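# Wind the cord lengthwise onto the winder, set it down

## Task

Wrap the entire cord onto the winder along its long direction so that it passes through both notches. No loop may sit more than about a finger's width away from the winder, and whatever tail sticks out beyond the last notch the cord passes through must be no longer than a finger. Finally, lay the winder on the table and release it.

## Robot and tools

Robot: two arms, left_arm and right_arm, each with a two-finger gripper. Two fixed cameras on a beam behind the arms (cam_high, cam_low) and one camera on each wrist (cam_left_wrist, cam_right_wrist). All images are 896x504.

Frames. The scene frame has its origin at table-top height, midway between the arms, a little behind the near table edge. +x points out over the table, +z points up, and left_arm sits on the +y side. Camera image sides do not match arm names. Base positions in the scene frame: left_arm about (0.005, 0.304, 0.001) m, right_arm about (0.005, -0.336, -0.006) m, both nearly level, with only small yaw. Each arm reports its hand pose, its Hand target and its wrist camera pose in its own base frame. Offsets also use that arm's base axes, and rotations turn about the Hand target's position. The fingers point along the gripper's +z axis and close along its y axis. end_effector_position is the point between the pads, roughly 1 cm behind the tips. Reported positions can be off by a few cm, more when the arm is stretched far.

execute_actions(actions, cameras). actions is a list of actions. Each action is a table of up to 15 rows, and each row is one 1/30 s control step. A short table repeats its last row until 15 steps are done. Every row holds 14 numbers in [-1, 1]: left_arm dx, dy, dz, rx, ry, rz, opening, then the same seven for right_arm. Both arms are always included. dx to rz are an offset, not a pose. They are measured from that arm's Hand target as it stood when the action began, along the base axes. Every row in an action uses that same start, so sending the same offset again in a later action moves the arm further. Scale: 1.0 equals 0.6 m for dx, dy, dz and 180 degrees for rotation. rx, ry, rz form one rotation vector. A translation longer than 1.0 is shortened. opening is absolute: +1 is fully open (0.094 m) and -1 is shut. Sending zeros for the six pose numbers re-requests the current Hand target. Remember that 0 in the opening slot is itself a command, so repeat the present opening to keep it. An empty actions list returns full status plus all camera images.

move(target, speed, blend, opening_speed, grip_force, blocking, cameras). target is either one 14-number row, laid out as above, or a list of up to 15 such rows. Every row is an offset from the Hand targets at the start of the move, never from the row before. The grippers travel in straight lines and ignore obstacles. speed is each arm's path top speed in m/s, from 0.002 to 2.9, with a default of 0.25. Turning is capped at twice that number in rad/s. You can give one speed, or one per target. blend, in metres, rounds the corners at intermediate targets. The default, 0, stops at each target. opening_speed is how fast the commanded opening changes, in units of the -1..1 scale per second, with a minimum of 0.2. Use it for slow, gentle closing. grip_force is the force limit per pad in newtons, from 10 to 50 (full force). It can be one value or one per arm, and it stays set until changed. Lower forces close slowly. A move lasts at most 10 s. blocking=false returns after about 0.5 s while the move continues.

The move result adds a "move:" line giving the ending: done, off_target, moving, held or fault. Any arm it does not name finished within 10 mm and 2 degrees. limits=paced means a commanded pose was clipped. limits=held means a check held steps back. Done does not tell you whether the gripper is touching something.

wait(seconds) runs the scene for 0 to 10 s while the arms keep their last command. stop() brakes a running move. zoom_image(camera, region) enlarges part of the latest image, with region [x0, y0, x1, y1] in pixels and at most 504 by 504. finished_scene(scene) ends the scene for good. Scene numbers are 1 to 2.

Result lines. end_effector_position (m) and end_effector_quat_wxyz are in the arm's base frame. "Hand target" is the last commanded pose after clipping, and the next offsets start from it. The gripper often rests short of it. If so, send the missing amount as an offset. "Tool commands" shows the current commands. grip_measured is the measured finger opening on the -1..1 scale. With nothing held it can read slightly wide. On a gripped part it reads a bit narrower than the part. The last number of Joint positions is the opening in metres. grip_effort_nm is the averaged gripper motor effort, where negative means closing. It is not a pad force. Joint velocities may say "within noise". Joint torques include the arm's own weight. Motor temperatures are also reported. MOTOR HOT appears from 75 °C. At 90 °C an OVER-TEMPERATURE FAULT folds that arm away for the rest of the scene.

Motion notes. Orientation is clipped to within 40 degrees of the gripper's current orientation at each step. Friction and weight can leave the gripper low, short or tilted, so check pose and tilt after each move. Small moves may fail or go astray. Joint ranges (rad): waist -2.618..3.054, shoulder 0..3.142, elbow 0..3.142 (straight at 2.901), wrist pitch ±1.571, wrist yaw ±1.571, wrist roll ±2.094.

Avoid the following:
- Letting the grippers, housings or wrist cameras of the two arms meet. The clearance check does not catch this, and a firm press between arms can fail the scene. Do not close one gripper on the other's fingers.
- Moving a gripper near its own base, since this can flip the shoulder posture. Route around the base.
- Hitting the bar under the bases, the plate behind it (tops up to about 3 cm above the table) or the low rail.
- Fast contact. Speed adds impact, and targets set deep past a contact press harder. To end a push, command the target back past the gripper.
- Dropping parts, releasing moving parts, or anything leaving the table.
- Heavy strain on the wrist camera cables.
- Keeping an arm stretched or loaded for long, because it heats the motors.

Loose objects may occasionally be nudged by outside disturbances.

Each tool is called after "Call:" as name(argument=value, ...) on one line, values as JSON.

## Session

Call:
execute_actions(actions=[])

Call:
zoom_image(camera="cam_high", region=[320, 140, 520, 310])

Scene clock: 0.00 s.
left_arm: end_effector_position=(+0.4070, +0.0117, +0.0762) grip_measured=+1.000 grip_effort_nm=n/a end_effector_quat_wxyz=(+0.556, -0.001, +0.830, +0.043) | right_arm: end_effector_position=(+0.3859, -0.0246, +0.0704) grip_measured=+1.000 grip_effort_nm=n/a end_effector_quat_wxyz=(+0.534, +0.049, +0.837, -0.111)
Joint positions: left_arm=[-0.003 1.623 0.421 0.813 -0.075 0.045 0.094] | right_arm=[0.072 1.568 0.377 0.753 0.306 -0.005 0.094]
Joint velocities: within noise
Joint torques (N m): no reading
Motor temperatures (°C): left_arm=[28 36 32 33 28 29 26] | right_arm=[28 40 38 26 25 28 28]
Heat: left arm: 36 °C; right arm: 40 °C.
Hand target: left_arm +0.4099, +0.0129, +0.0834; +0.564, -0.001, +0.824, +0.047 | right_arm +0.3880, -0.0255, +0.0752; +0.540, +0.054, +0.832, -0.111
Tool commands: left_gripper/opening=+1.0 right_gripper/opening=+1.0

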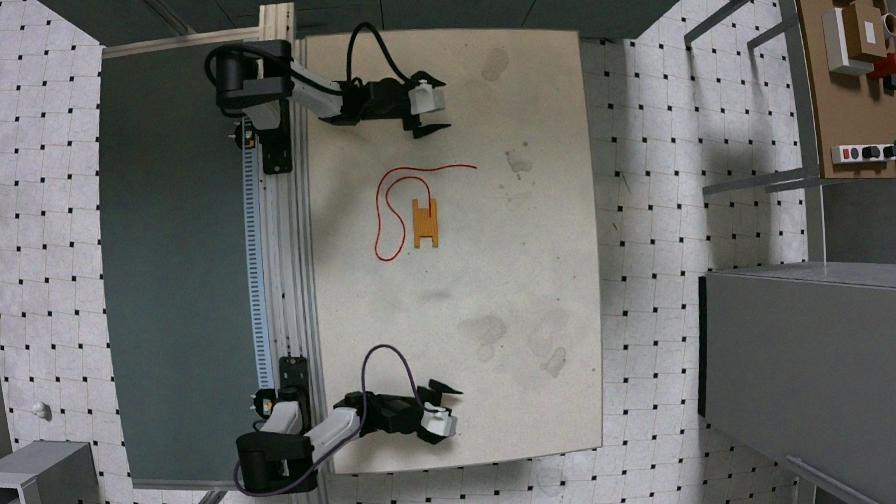

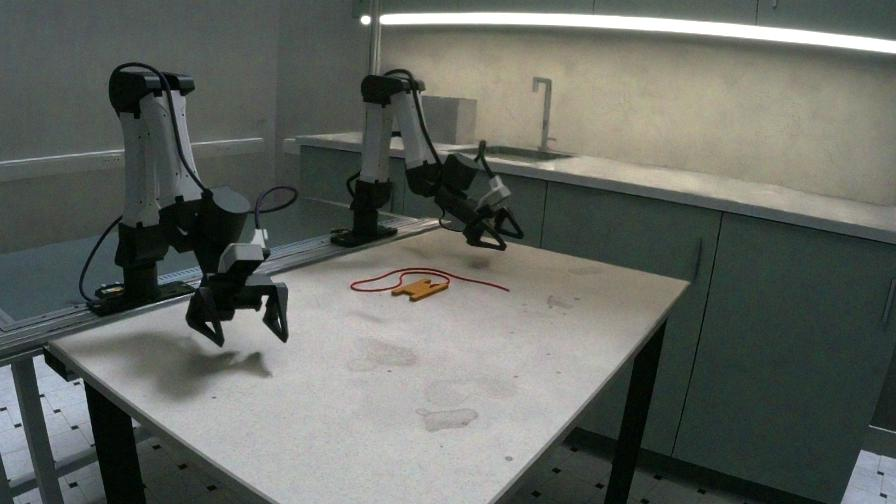

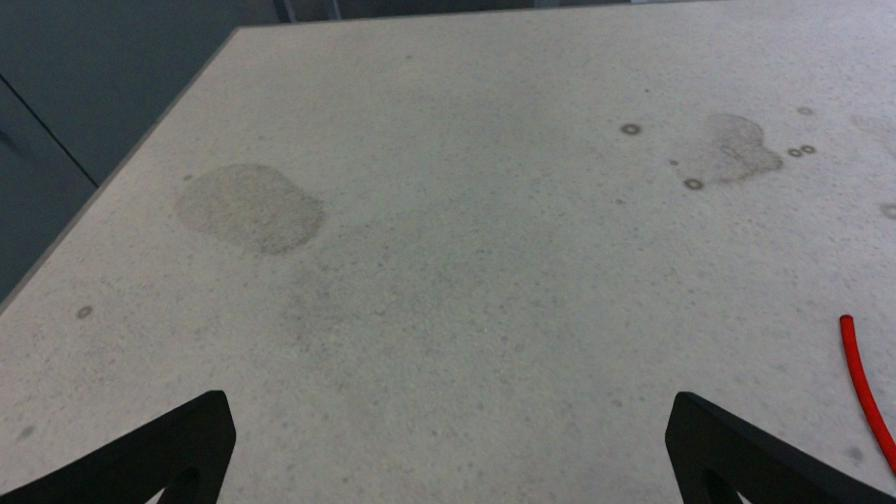

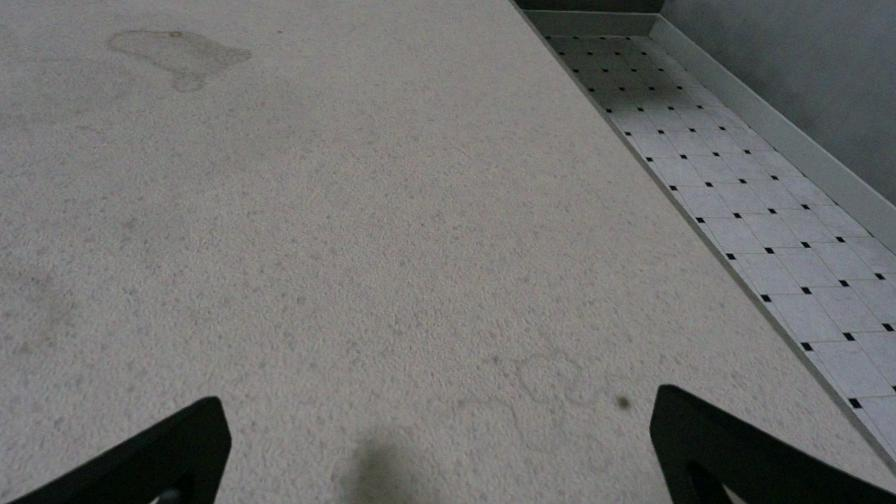

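Scaled by 2.520 from the camera's 896x504 image, which has a finer 1280x720 frame.

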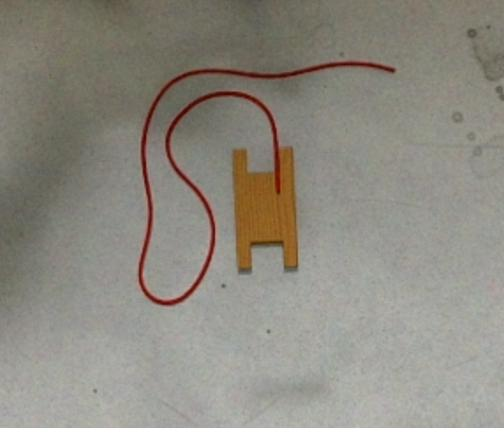

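Call:
move(target=[[0,0,0.25,0,0,0,1,0,0,0.175,0,0,0,1],[-0.147,-0.193,0.36,-0.1114,-0.0756,-0.524,1,-0.097,0.7025,0.175,-0.2407,0.3425,0.488,1]], blend=[0.04,0], speed=0.35, cameras=["cam_right_wrist"])

Scene clock: 11.63 s.
left_arm: end_effector_position=(+0.3290, -0.1003, +0.2844) grip_measured=+1.000 grip_effort_nm=-0.01 end_effector_quat_wxyz=(+0.545, +0.421, +0.573, -0.445) | right_arm: end_effector_position=(+0.3319, +0.3948, +0.1818) grip_measured=+1.000 grip_effort_nm=0.04 end_effector_quat_wxyz=(-0.163, +0.714, -0.681, -0.003)
Joint positions: left_arm=[0.235 1.431 0.992 -0.111 1.55 0.499 0.094] | right_arm=[0.877 2.438 2.75 -1.556 0.016 -0.745 0.094]
Joint torques (N m): left_arm=[-0.1 -8.57 7.54 1.66 0.53 0.03] | right_arm=[-0.09 -13.45 7.02 0.62 -0.12 -0.11]
Motor temperatures (°C): left_arm=[28 38 34 39 28 29 26] | right_arm=[28 41 39 28 25 28 28]
Heat: left arm: 39 °C; right arm: 41 °C.
Hand target: left_arm +0.3218, -0.1028, +0.2993; +0.493, +0.507, +0.493, -0.507 | right_arm +0.3296, +0.3961, +0.1802; +0.000, +0.728, -0.686, +0.000
Off the commanded pose: left_arm 0.017 m, 16 deg | right_arm 0.003 m, 19 deg.
joint sent to its limit (left arm) — joint 5 (wrist yaw), upper limit. The joint targets are off in orientation, not in position.
joint sent to its limit (right arm) — joint 4 (wrist pitch), lower limit. The joint targets are off in orientation, not in position.
move: off_target (left_arm, right_arm)
Images, in order (width x height): cam_right_wrist 896x504.

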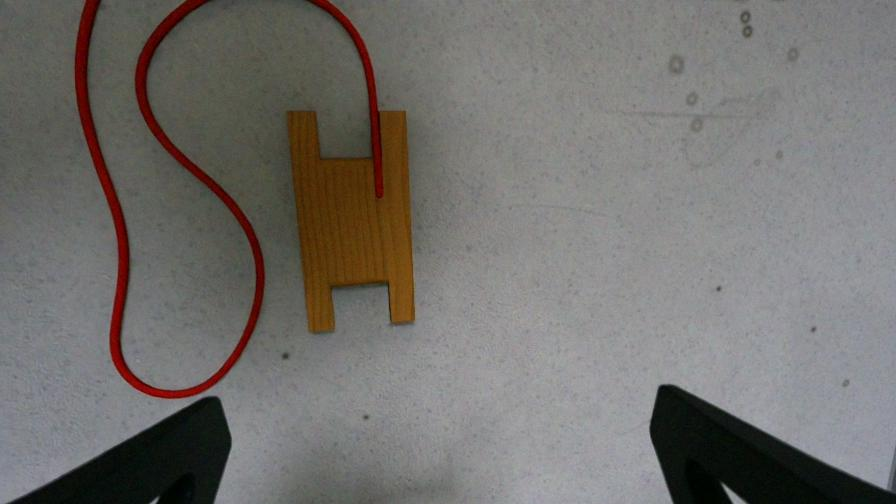

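Call:
move(target=[0,0,0,0,0,0,1,-0.007,-0.008,-0.17,0,0,0,0.5], cameras=["cam_right_wrist"])

Scene clock: 16.27 s.
left_arm: end_effector_position=(+0.3290, -0.1003, +0.2844) grip_measured=+1.000 grip_effort_nm=-0.01 end_effector_quat_wxyz=(+0.545, +0.421, +0.573, -0.445) | right_arm: end_effector_position=(+0.3307, +0.3933, +0.0850) grip_measured=+0.502 grip_effort_nm=-0.04 end_effector_quat_wxyz=(-0.057, +0.723, -0.688, +0.004)
Joint positions: left_arm=[0.235 1.431 0.992 -0.111 1.55 0.499 0.094] | right_arm=[0.877 2.617 2.723 -1.563 0.016 -0.745 0.071]
Joint torques (N m): left_arm=[-0.1 -8.57 7.54 1.65 0.54 0.03] | right_arm=[-0.05 -15.65 4.19 0.32 -0.11 -0.11]
Heat: left arm: 39 °C; right arm: 43 °C.
Hand target: left_arm +0.3218, -0.1028, +0.2993; +0.493, +0.507, +0.493, -0.507 | right_arm +0.3254, +0.3913, +0.0780; +0.000, +0.728, -0.686, +0.000
Off the commanded pose: left_arm 0.017 m, 16 deg | right_arm 0.009 m, 7 deg.
joint sent to its limit (left arm) — joint 5 (wrist yaw), upper limit. The joint targets are off in orientation, not in position.
joint sent to its limit (right arm) — joint 4 (wrist pitch), lower limit. The joint targets are off in orientation, not in position.
move: off_target (left_arm, right_arm)
Images, in order (width x height): cam_right_wrist 896x504.

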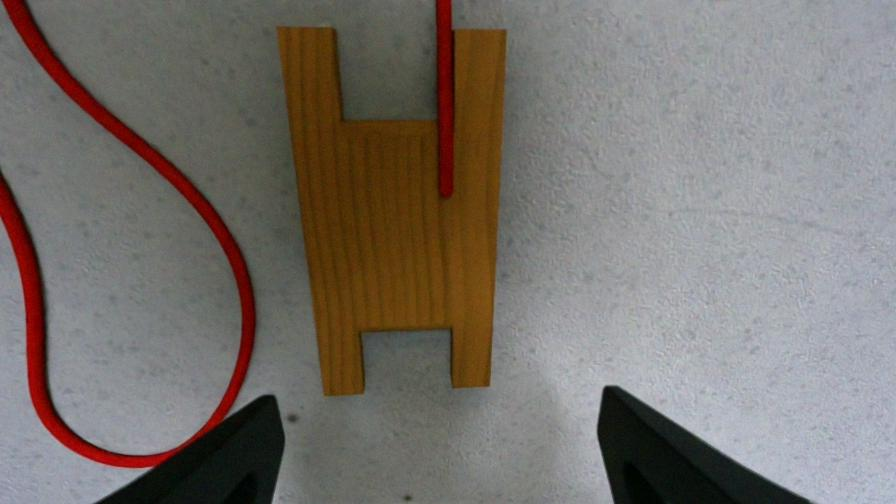

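Call:
move(target=[0,0,0,0,0,0,1,-0.002,0.008,-0.05,0,0,0,0.42], speed=0.12, cameras=["cam_right_wrist"])

Scene clock: 19.37 s.
left_arm: end_effector_position=(+0.3290, -0.1003, +0.2844) grip_measured=+1.000 grip_effort_nm=-0.01 end_effector_quat_wxyz=(+0.545, +0.421, +0.573, -0.445) | right_arm: end_effector_position=(+0.3279, +0.3900, +0.0459) grip_measured=+0.422 grip_effort_nm=-0.04 end_effector_quat_wxyz=(-0.017, +0.725, -0.689, +0.007)
Joint positions: left_arm=[0.235 1.431 0.992 -0.111 1.55 0.499 0.094] | right_arm=[0.877 2.697 2.725 -1.566 0.016 -0.745 0.067]
Joint torques (N m): left_arm=[-0.1 -8.57 7.56 1.66 0.53 0.03] | right_arm=[0.64 -15.73 7.23 0.2 -0.11 -0.05]
Heat: left arm: 40 °C; right arm: 44 °C.
Hand target: left_arm +0.3218, -0.1028, +0.2993; +0.493, +0.507, +0.493, -0.507 | right_arm +0.3242, +0.3961, +0.0482; +0.000, +0.728, -0.686, +0.000
Off the commanded pose: left_arm 0.017 m, 16 deg | right_arm 0.007 m, 2 deg.
joint sent to its limit (left arm) — joint 5 (wrist yaw), upper limit. The joint targets are off in orientation, not in position.
joint sent to its limit (right arm) — joint 4 (wrist pitch), lower limit. The joint targets still meet the commanded pose.
move: off_target (left_arm)
Images, in order (width x height): cam_right_wrist 896x504.

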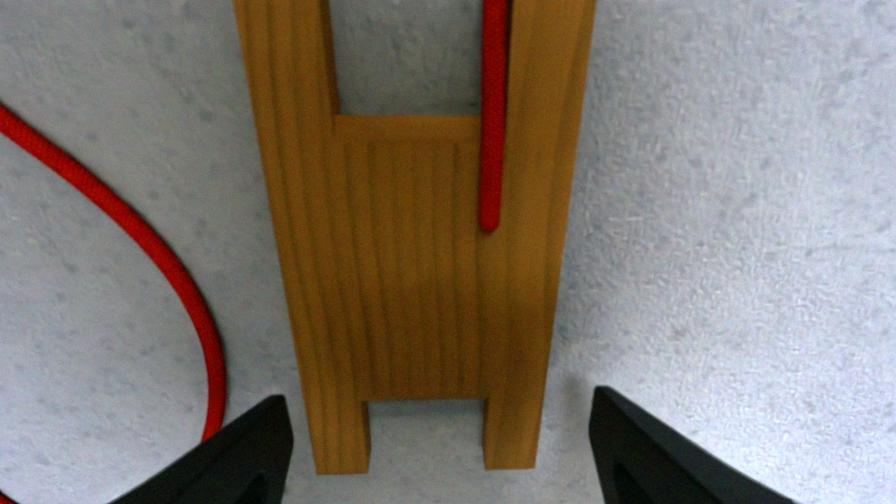

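Call:
move(target=[[0,0,0,0,0,0,1,-0.005,0,-0.03,0,0,0,0.42],[0,0,0,0,0,0,1,-0.005,0,-0.03,0,0,0,0]], speed=0.08, opening_speed=0.5, cameras=["cam_right_wrist"])

Scene clock: 22.80 s.
left_arm: end_effector_position=(+0.3290, -0.1003, +0.2844) grip_measured=+1.000 grip_effort_nm=-0.01 end_effector_quat_wxyz=(+0.545, +0.421, +0.573, -0.445) | right_arm: end_effector_position=(+0.3255, +0.3907, +0.0324) grip_measured=+0.190 grip_effort_nm=-0.99 end_effector_quat_wxyz=(-0.004, +0.726, -0.687, +0.008)
Joint positions: left_arm=[0.235 1.431 0.992 -0.111 1.55 0.499 0.094] | right_arm=[0.882 2.729 2.734 -1.568 0.016 -0.745 0.056]
Joint torques (N m): left_arm=[-0.1 -8.57 7.54 1.65 0.53 0.03] | right_arm=[0.59 -15.1 7.06 0.16 -0.11 0]
Motor temperatures (°C): left_arm=[28 41 36 39 29 29 26] | right_arm=[28 46 40 28 25 28 28]
Heat: left arm: 41 °C; right arm: 46 °C.
Hand target: left_arm +0.3218, -0.1028, +0.2993; +0.493, +0.507, +0.493, -0.507 | right_arm +0.3213, +0.3961, +0.0302; +0.000, +0.728, -0.686, +0.000
Off the commanded pose: left_arm 0.017 m, 16 deg | right_arm 0.007 m, 1 deg.
joint sent to its limit (left arm) — joint 5 (wrist yaw), upper limit. The joint targets are off in orientation, not in position.
joint sent to its limit (right arm) — joint 4 (wrist pitch), lower limit. The joint targets still meet the commanded pose.
move: off_target (left_arm)
Images, in order (width x height): cam_right_wrist 896x504.

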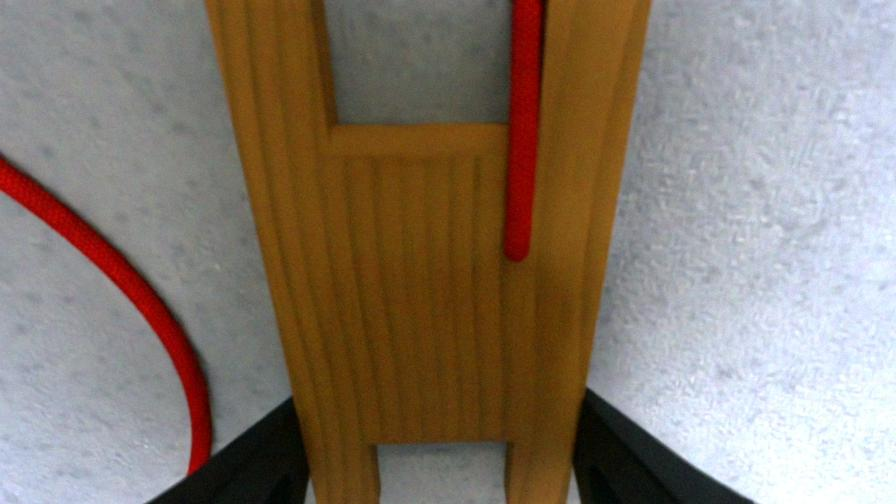

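Call:
move(target=[[0,0,0.05,0,0,0,1,0,0,0.2,0,0,0,0],[0.021,-0.167,0.142,0,0,0,1,-0.028,-0.069,0.5105,0.4073,-0.3616,-0.3841,0]], cameras=["cam_left_wrist","cam_right_wrist","cam_high"])

Call:
zoom_image(camera="cam_high", region=[360, 130, 490, 270])

Scene clock: 31.60 s.
left_arm: end_effector_position=(+0.3278, -0.2009, +0.3736) grip_measured=+1.000 grip_effort_nm=-0.01 end_effector_quat_wxyz=(+0.469, +0.496, +0.510, -0.524) | right_arm: end_effector_position=(+0.3059, +0.3532, +0.3419) grip_measured=+0.190 grip_effort_nm=-0.99 end_effector_quat_wxyz=(+0.704, -0.029, +0.710, +0.021)
Joint positions: left_arm=[-0.081 1.545 1.378 -0.111 1.53 0.208 0.094] | right_arm=[1.201 1.652 1.286 0.347 1.13 0.007 0.056]
Joint torques (N m): left_arm=[-0.02 -6.39 9.06 2.41 -0.07 -0.09] | right_arm=[0.57 -8.42 4.72 1.95 0.2 -0.11]
Heat: left arm: 41 °C; right arm: 49 °C.
Hand target: left_arm +0.3344, -0.2031, +0.3846; +0.493, +0.507, +0.493, -0.507 | right_arm +0.3045, +0.3547, +0.3364; +0.708, -0.022, +0.706, +0.021
Off the commanded pose: left_arm 0.013 m, 4 deg | right_arm 0.006 m, 1 deg.
move: off_target (left_arm)
Images, in order (width x height): cam_high 896x504, cam_left_wrist 896x504, cam_right_wrist 896x504.

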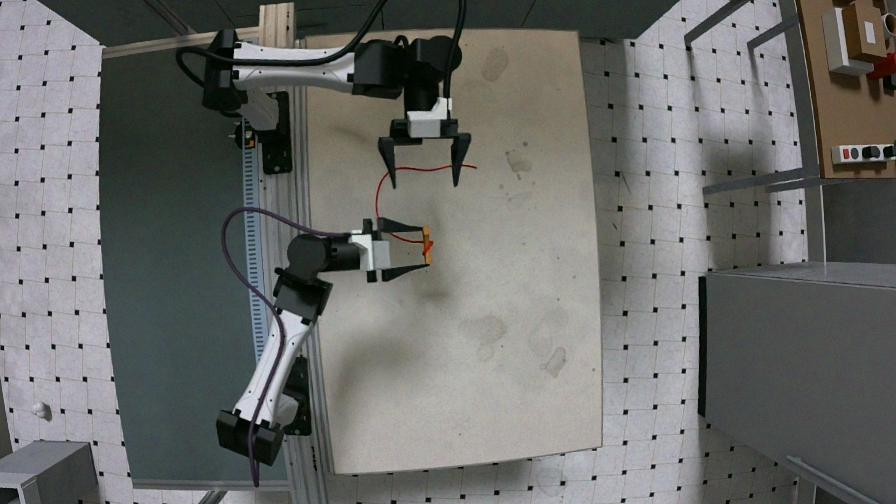

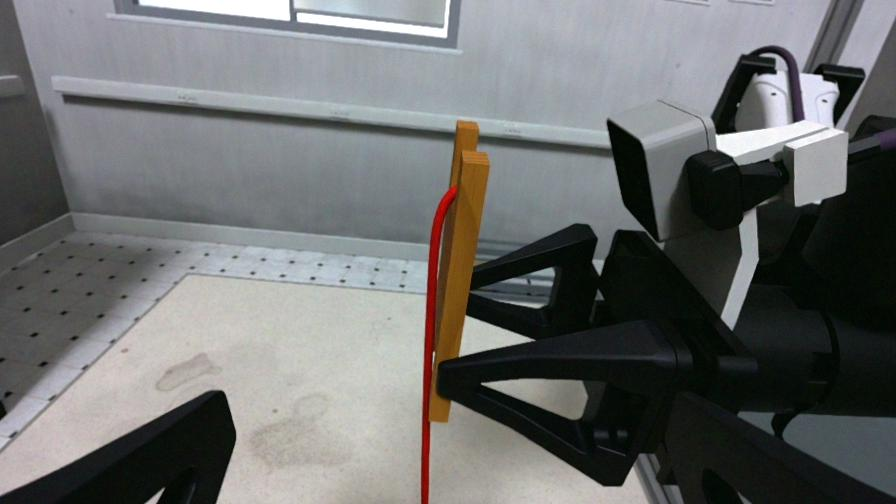

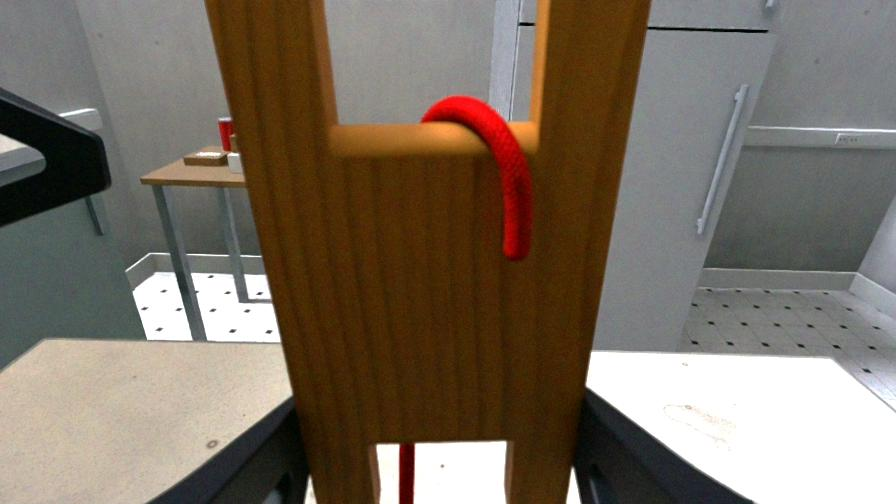

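Scaled by 3.600 from the camera's 896x504 image, which has a finer 1280x720 frame.

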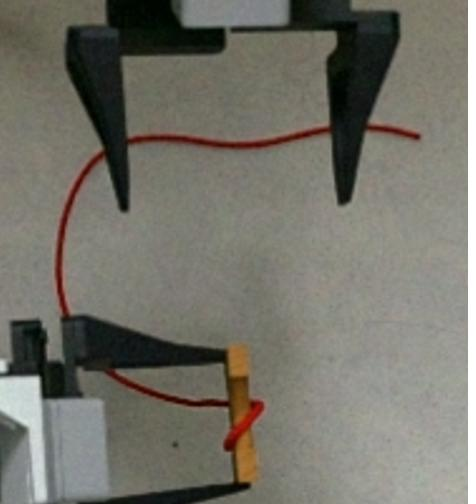

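Call:
move(target=[[0.004,-0.1415,0.003,0,0,0,1,0,0,0,0,0,0,0],[0.004,-0.1415,0.003,0,0,0,-1,0,0,0,0,0,0,0]], speed=0.15, opening_speed=1, cameras=["cam_right_wrist","cam_left_wrist"])

Scene clock: 40.13 s.
left_arm: end_effector_position=(+0.3297, -0.2872, +0.3783) grip_measured=-0.834 grip_effort_nm=-1.04 end_effector_quat_wxyz=(+0.475, +0.505, +0.503, -0.516) | right_arm: end_effector_position=(+0.3061, +0.3511, +0.3406) grip_measured=+0.190 grip_effort_nm=-0.99 end_effector_quat_wxyz=(+0.704, -0.026, +0.710, +0.013)
Joint positions: left_arm=[-0.324 1.608 1.399 0.15 1.289 0.016 0.008] | right_arm=[1.201 1.654 1.283 0.351 1.145 0.001 0.056]
Joint torques (N m): left_arm=[0.59 -7.06 7.99 2.63 -0.21 -0.11] | right_arm=[0.54 -8.58 4.88 1.92 0.15 -0.06]
Motor temperatures (°C): left_arm=[28 41 41 43 28 29 26] | right_arm=[28 48 41 30 25 28 29]
Heat: left arm: 43 °C; right arm: 48 °C.
Hand target: left_arm +0.3367, -0.2880, +0.3864; +0.493, +0.507, +0.493, -0.507 | right_arm +0.3045, +0.3548, +0.3365; +0.708, -0.022, +0.706, +0.021
Off the commanded pose: left_arm 0.011 m, 3 deg | right_arm 0.006 m, 1 deg.
move: off_target (left_arm); target 2's new opening was sent with left_arm's hand 0.011 m and 4 deg from that target
Images, in order (width x height): cam_left_wrist 896x504, cam_right_wrist 896x504.

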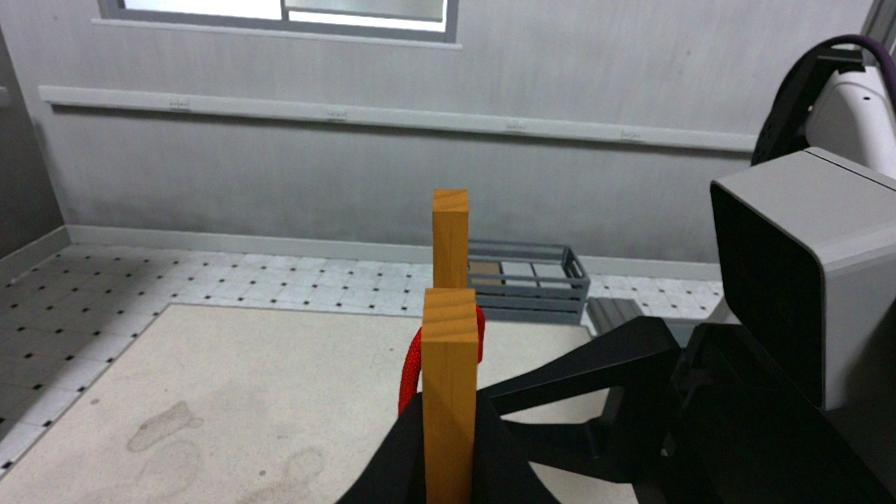

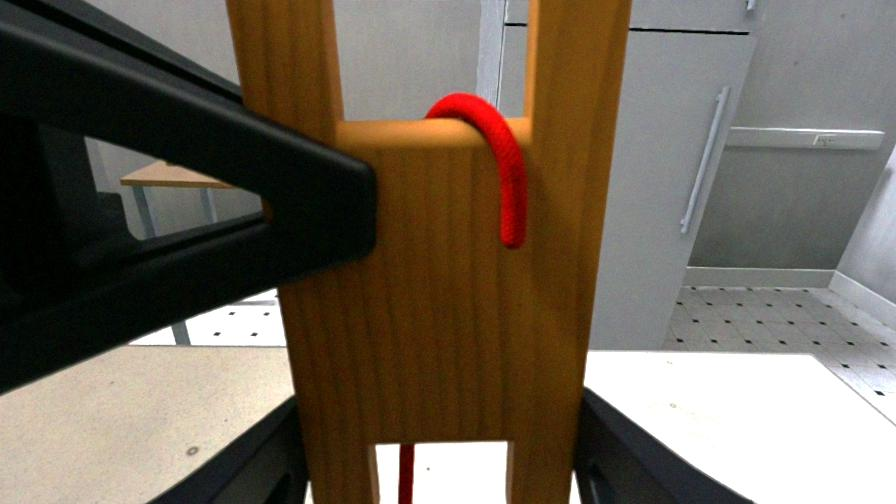

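Call:
move(target=[[0,0,0,0,0,0,-1,0,0,0,0,0,0,1],[0,0,0,0,0,0,-1,-0.208,-0.012,0.015,0,0,0,1],[0,0.05,0.01,-0.007,-0.25,0,-1,-0.144,-0.23,0.09,0.17,0.19,0.185,1],[0,0.083,0.02,-0.014,-0.5,0,-1,0.0525,-0.083,0.092,0.3415,0.3849,0.3701,1]], blend=0.02, speed=0.45, cameras=["cam_right_wrist","cam_high"])

Call:
zoom_image(camera="cam_high", region=[360, 130, 490, 270])

Scene clock: 48.33 s.
left_arm: end_effector_position=(+0.3468, -0.2419, +0.3859) grip_measured=-0.834 grip_effort_nm=-1.04 end_effector_quat_wxyz=(+0.707, +0.707, +0.011, -0.022) | right_arm: end_effector_position=(+0.3397, +0.3057, +0.3887) grip_measured=+0.998 grip_effort_nm=0.12 end_effector_quat_wxyz=(+0.022, -0.014, +0.731, +0.682)
Joint positions: left_arm=[-0.192 1.608 1.399 0.213 1.393 1.519 0.008] | right_arm=[0.373 1.648 1.557 -0.094 -1.179 1.349 0.094]
Joint torques (N m): left_arm=[0.88 -10.73 7.38 1.51 0.11 0.19] | right_arm=[-0.16 -10.51 4.67 1.94 -0.25 0.07]
Heat: left arm: 43 °C; right arm: 48 °C.
Hand target: left_arm +0.3367, -0.2381, +0.3984; +0.707, +0.707, -0.010, -0.010 | right_arm +0.3360, +0.3049, +0.3916; +0.025, -0.027, +0.724, +0.688
Off the commanded pose: left_arm 0.017 m, 3 deg | right_arm 0.005 m, 2 deg.
move: off_target (left_arm); blend cut to 0 m at target 1
Images, in order (width x height): cam_high 896x504, cam_right_wrist 896x504.

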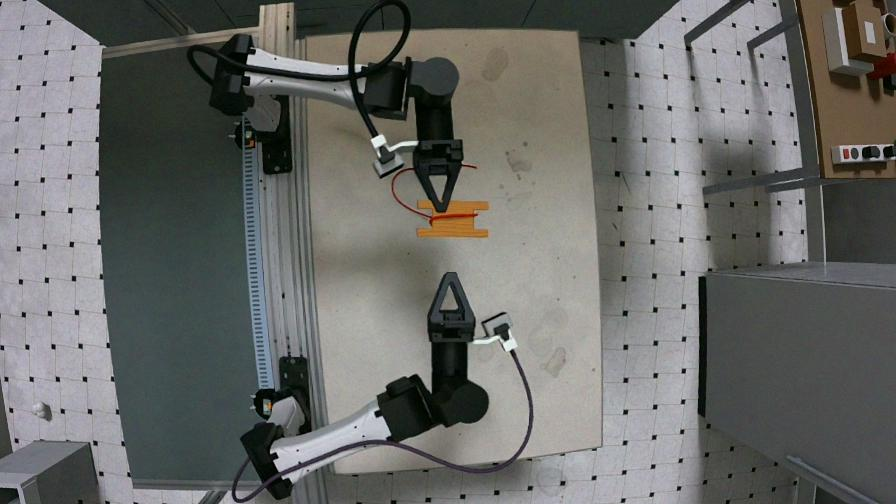

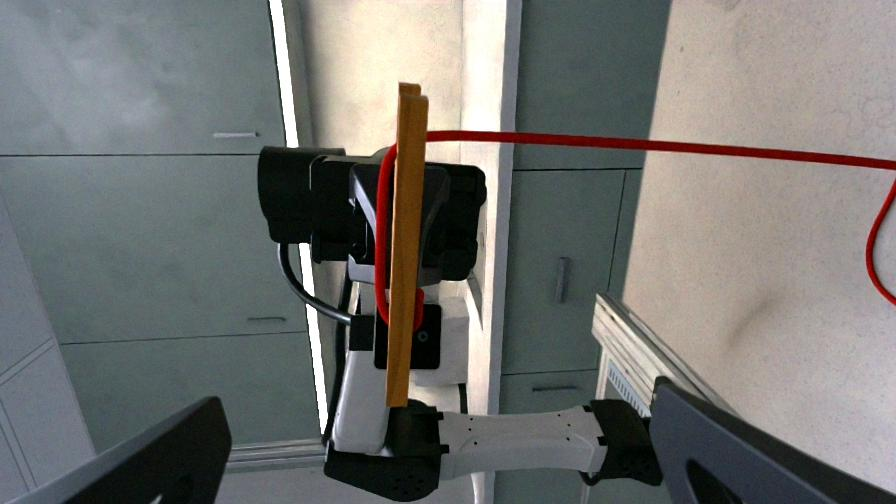

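Scaled by 3.600 from the camera's 896x504 image, which has a finer 1280x720 frame.

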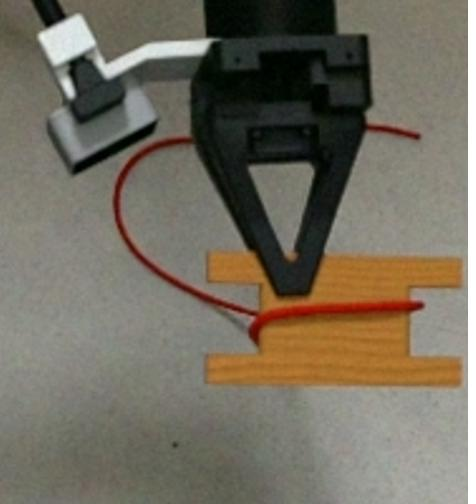

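Call:
move(target=[[0,0,0,0,0,0,-1,0.015,0.121,0.0165,0,0,0,1],[0,0,0,0,0,0,-1,0.015,0.121,0.0165,0,0,0,-1]], speed=0.25, opening_speed=2, cameras=[])

Call:
zoom_image(camera="cam_high", region=[360, 130, 490, 270])

Scene clock: 53.87 s.
left_arm: end_effector_position=(+0.3461, -0.2419, +0.3836) grip_measured=-0.834 grip_effort_nm=-1.04 end_effector_quat_wxyz=(+0.706, +0.708, +0.002, -0.014) | right_arm: end_effector_position=(+0.3387, +0.3756, +0.3959) grip_measured=-0.813 grip_effort_nm=-0.99 end_effector_quat_wxyz=(+0.001, -0.012, +0.730, +0.684)
Joint positions: left_arm=[-0.192 1.607 1.399 0.19 1.396 1.565 0.008] | right_arm=[0.535 1.781 1.721 -0.071 -1.047 1.44 0.009]
Joint torques (N m): left_arm=[0.88 -10.7 7.65 1.62 0.1 -0.07] | right_arm=[-0.2 -9.58 7.92 1.81 0.09 -0.27]
Heat: left arm: 43 °C; right arm: 48 °C.
Hand target: left_arm +0.3368, -0.2381, +0.3984; +0.707, +0.707, -0.010, -0.010 | right_arm +0.3451, +0.3775, +0.4016; +0.025, -0.027, +0.724, +0.688
Off the commanded pose: left_arm 0.018 m, 1 deg | right_arm 0.009 m, 3 deg.
move: off_target (left_arm, right_arm); target 2's new opening was sent with right_arm's hand 0.014 m and 2 deg from that target
No camera images: "cameras" was empty.

Scaled by 3.600 from the camera's 896x504 image, which has a finer 1280x720 frame.
This view is cut from an older image: the scene may have changed since it was taken.

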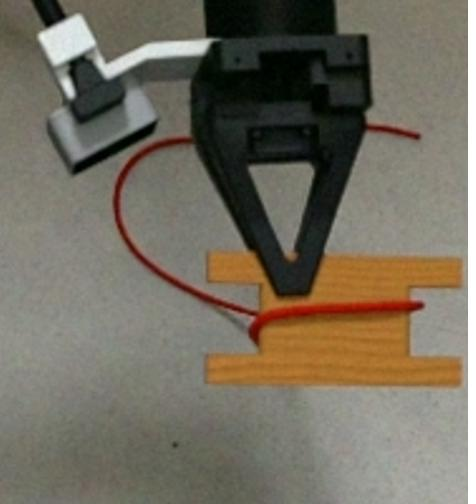

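Call:
move(target=[[0,0,0,0,0,0,0.3,0,0,0,0,0,0,-1],[0.0,0.122,-0.006,0,0,0,1,0,0,0,0,0,0,-1],[0.0,0.122,-0.006,0.014,0.5,0,1,0,0,0.004,0.02,-0.5,0,-1],[0,0.122,-0.006,0.028,0.998,0,1,0,0,0.004,0,-0.998,0,-1]], blend=[0,0.03,0.02,0], speed=0.55, cameras=["cam_left_wrist","cam_high"])

Call:
zoom_image(camera="cam_high", region=[360, 130, 490, 270])

Scene clock: 62.43 s.
left_arm: end_effector_position=(+0.3378, -0.1657, +0.3881) grip_measured=+0.998 grip_effort_nm=0.12 end_effector_quat_wxyz=(+0.016, -0.010, +0.712, -0.702) | right_arm: end_effector_position=(+0.3463, +0.3784, +0.4020) grip_measured=-0.825 grip_effort_nm=-0.99 end_effector_quat_wxyz=(+0.724, -0.690, -0.017, -0.021)
Joint positions: left_arm=[0.025 1.636 1.665 -0.839 1.553 -0.753 0.094] | right_arm=[0.535 1.785 1.606 0.273 -1.03 -1.544 0.008]
Joint torques (N m): left_arm=[0.49 -7.38 7.71 1.45 0.63 -0.08] | right_arm=[-0.12 -11.49 5.98 1.49 -0.03 -0.05]
Heat: left arm: 43 °C; right arm: 49 °C.
Hand target: left_arm +0.3368, -0.1649, +0.3948; -0.008, +0.012, +0.707, -0.707 | right_arm +0.3451, +0.3775, +0.4039; +0.724, -0.688, -0.023, -0.025
Off the commanded pose: left_arm 0.007 m, 4 deg | right_arm 0.003 m, 1 deg.
joint sent to its limit (left arm) — joint 5 (wrist yaw), upper limit. The joint targets are off in orientation, not in position.
move: off_target (left_arm); blend cut to 0 m at target 2; target 2's new opening was sent with left_arm's hand 0.024 m and 8 deg from that target
Images, in order (width x height): cam_high 896x504, cam_left_wrist 896x504.

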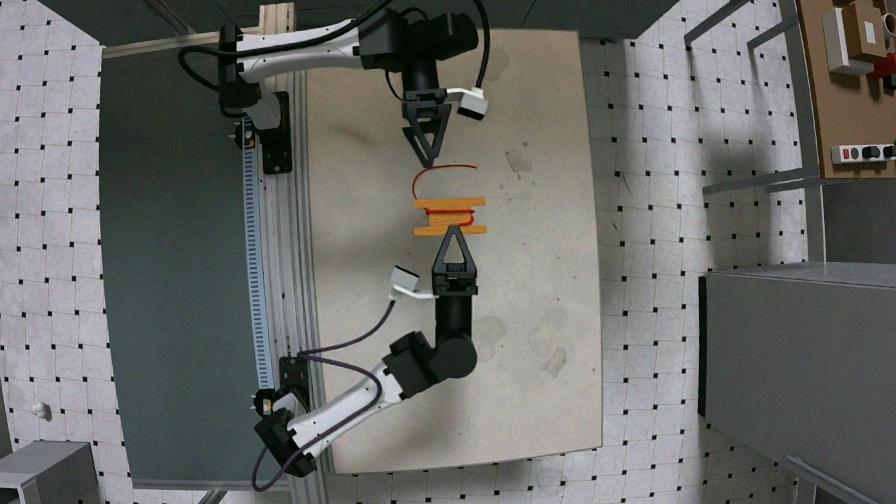

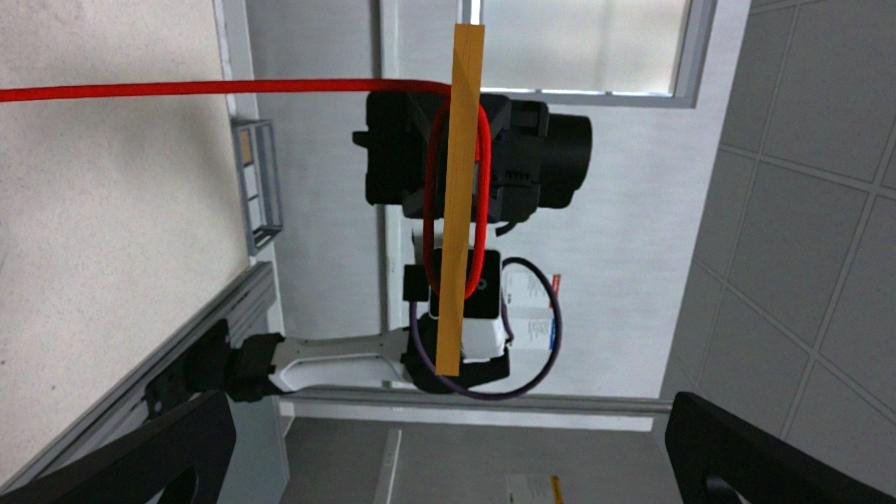

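Scaled by 3.600 from the camera's 896x504 image, which has a finer 1280x720 frame.

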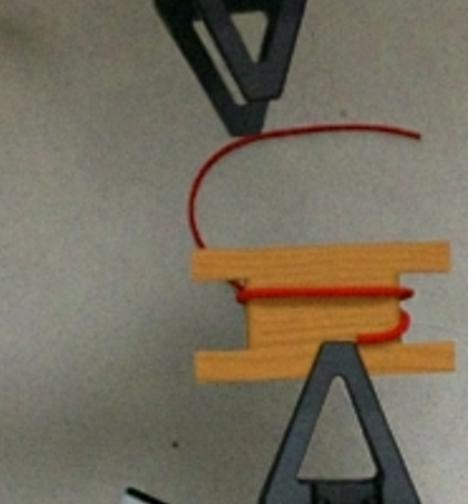

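Call:
move(target=[[0.028,-0.118,0.01,0,0,0,1,0,0,0,0,0,0,-1],[0.028,-0.118,0.01,0,0,0,-1,0,0,0,0,0,0,-1]], speed=0.25, opening_speed=2, cameras=["cam_left_wrist","cam_high"])

Call:
zoom_image(camera="cam_high", region=[360, 130, 490, 270])

Scene clock: 69.07 s.
left_arm: end_effector_position=(+0.3599, -0.2370, +0.3902) grip_measured=-0.836 grip_effort_nm=-1.04 end_effector_quat_wxyz=(-0.012, +0.023, +0.715, -0.699) | right_arm: end_effector_position=(+0.3466, +0.3784, +0.4020) grip_measured=-0.825 grip_effort_nm=-0.99 end_effector_quat_wxyz=(+0.724, -0.690, -0.008, -0.012)
Joint positions: left_arm=[-0.17 1.69 1.581 -0.086 1.449 -1.363 0.008] | right_arm=[0.535 1.785 1.606 0.273 -1.029 -1.519 0.008]
Joint torques (N m): left_arm=[0.31 -12.21 5.23 2.33 -0.15 -0.47] | right_arm=[-0.12 -11.49 5.96 1.5 -0.02 -0.18]
Heat: left arm: 45 °C; right arm: 51 °C.
Hand target: left_arm +0.3535, -0.2358, +0.4008; -0.008, +0.012, +0.707, -0.707 | right_arm +0.3451, +0.3775, +0.4039; +0.724, -0.688, -0.023, -0.025
Off the commanded pose: left_arm 0.012 m, 2 deg | right_arm 0.003 m, 2 deg.
move: off_target (left_arm); target 2's new opening was sent with left_arm's hand 0.013 m and 5 deg from that target
Images, in order (width x height): cam_high 896x504, cam_left_wrist 896x504.

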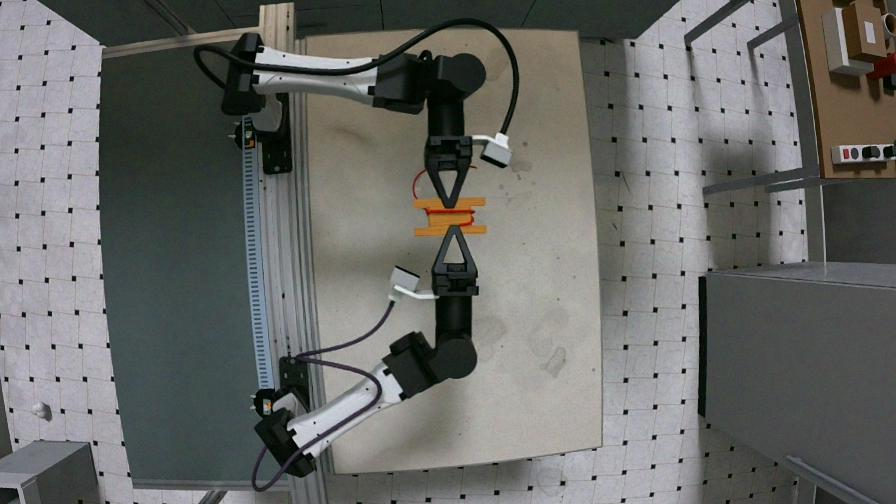

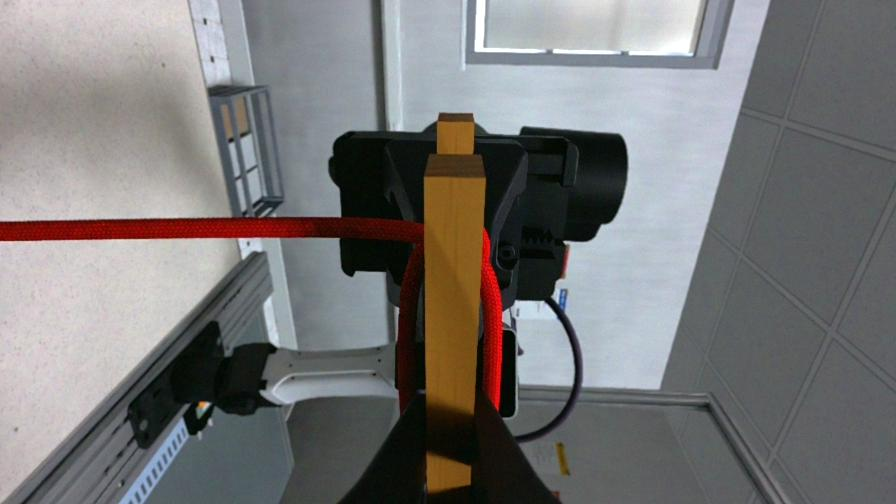

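Scaled by 3.600 from the camera's 896x504 image, which has a finer 1280x720 frame.

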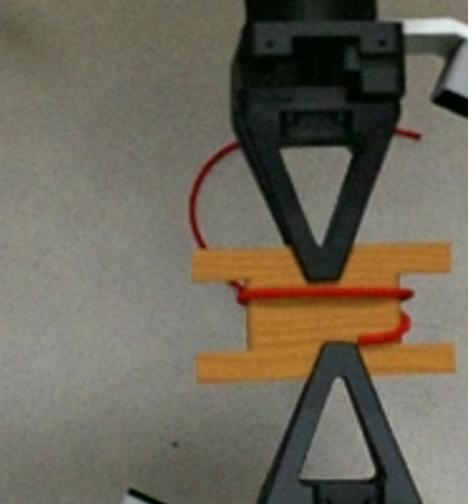

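Call:
move(target=[[0,0,0,0,0,0,-1,0,0,0,0,0,0,0.3],[0,0,0.006,0,0,0,-1,-0.008,-0.125,0,0,0,0,1],[0,0,0.015,-0.014,-0.5,-0.01,-1,-0.008,-0.125,0,0,0.5,0,1],[0,0,0.015,-0.028,-0.998,-0.02,-1,-0.008,-0.125,0,0,0.998,0,1]], blend=[0,0.03,0.02,0], speed=0.55, cameras=["cam_right_wrist","cam_high"])

Call:
zoom_image(camera="cam_high", region=[360, 130, 490, 270])

Scene clock: 80.27 s.
left_arm: end_effector_position=(+0.3632, -0.2371, +0.3860) grip_measured=-0.836 grip_effort_nm=-1.04 end_effector_quat_wxyz=(+0.701, +0.712, +0.019, -0.039) | right_arm: end_effector_position=(+0.3406, +0.3017, +0.4017) grip_measured=+0.998 grip_effort_nm=0.12 end_effector_quat_wxyz=(+0.031, -0.021, +0.727, +0.686)
Joint positions: left_arm=[-0.17 1.68 1.521 0.054 1.43 1.593 0.008] | right_arm=[0.362 1.647 1.591 -0.097 -1.188 1.354 0.094]
Joint torques (N m): left_arm=[0.25 -11.96 9.1 1.52 -0.06 0.23] | right_arm=[-0.1 -8.57 7.15 1.56 -0.22 0.08]
Motor temperatures (°C): left_arm=[28 48 41 43 28 29 27] | right_arm=[28 51 43 31 25 28 29]
Heat: left arm: 48 °C; right arm: 51 °C.
Hand target: left_arm +0.3535, -0.2358, +0.4097; +0.693, +0.721, -0.011, -0.010 | right_arm +0.3403, +0.3025, +0.4038; +0.025, -0.027, +0.724, +0.688
Off the commanded pose: left_arm 0.026 m, 5 deg | right_arm 0.002 m, 1 deg.
move: off_target (left_arm); blend cut to 0 m at target 2; target 2's new opening was sent with right_arm's hand 0.011 m and 1 deg from that target
Images, in order (width x height): cam_high 896x504, cam_right_wrist 896x504.

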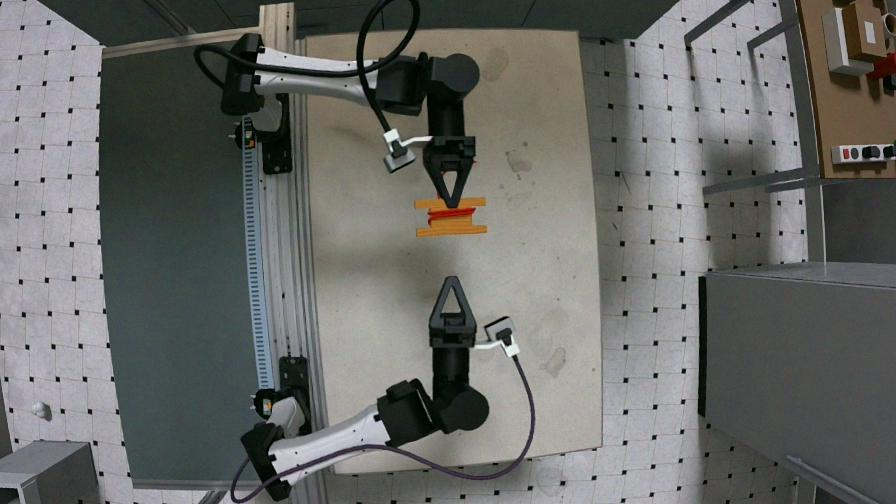

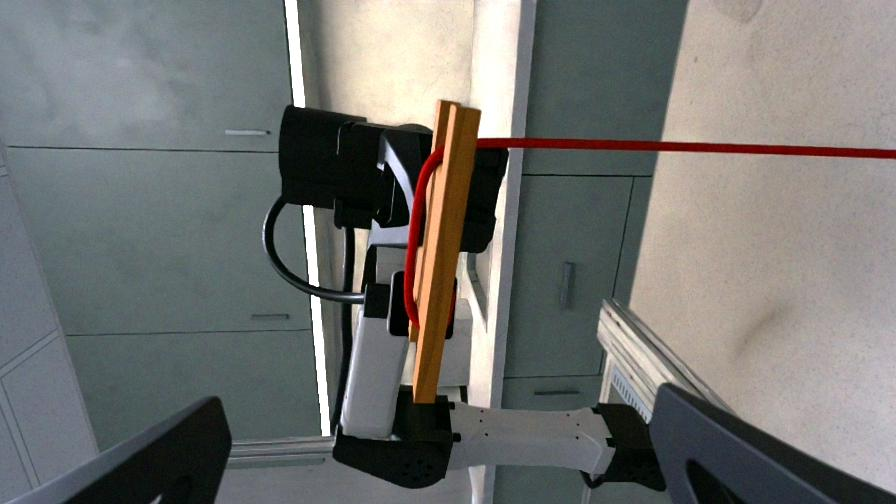

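Scaled by 3.600 from the camera's 896x504 image, which has a finer 1280x720 frame.

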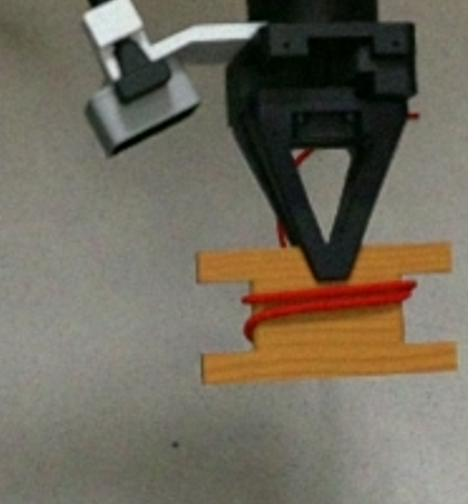

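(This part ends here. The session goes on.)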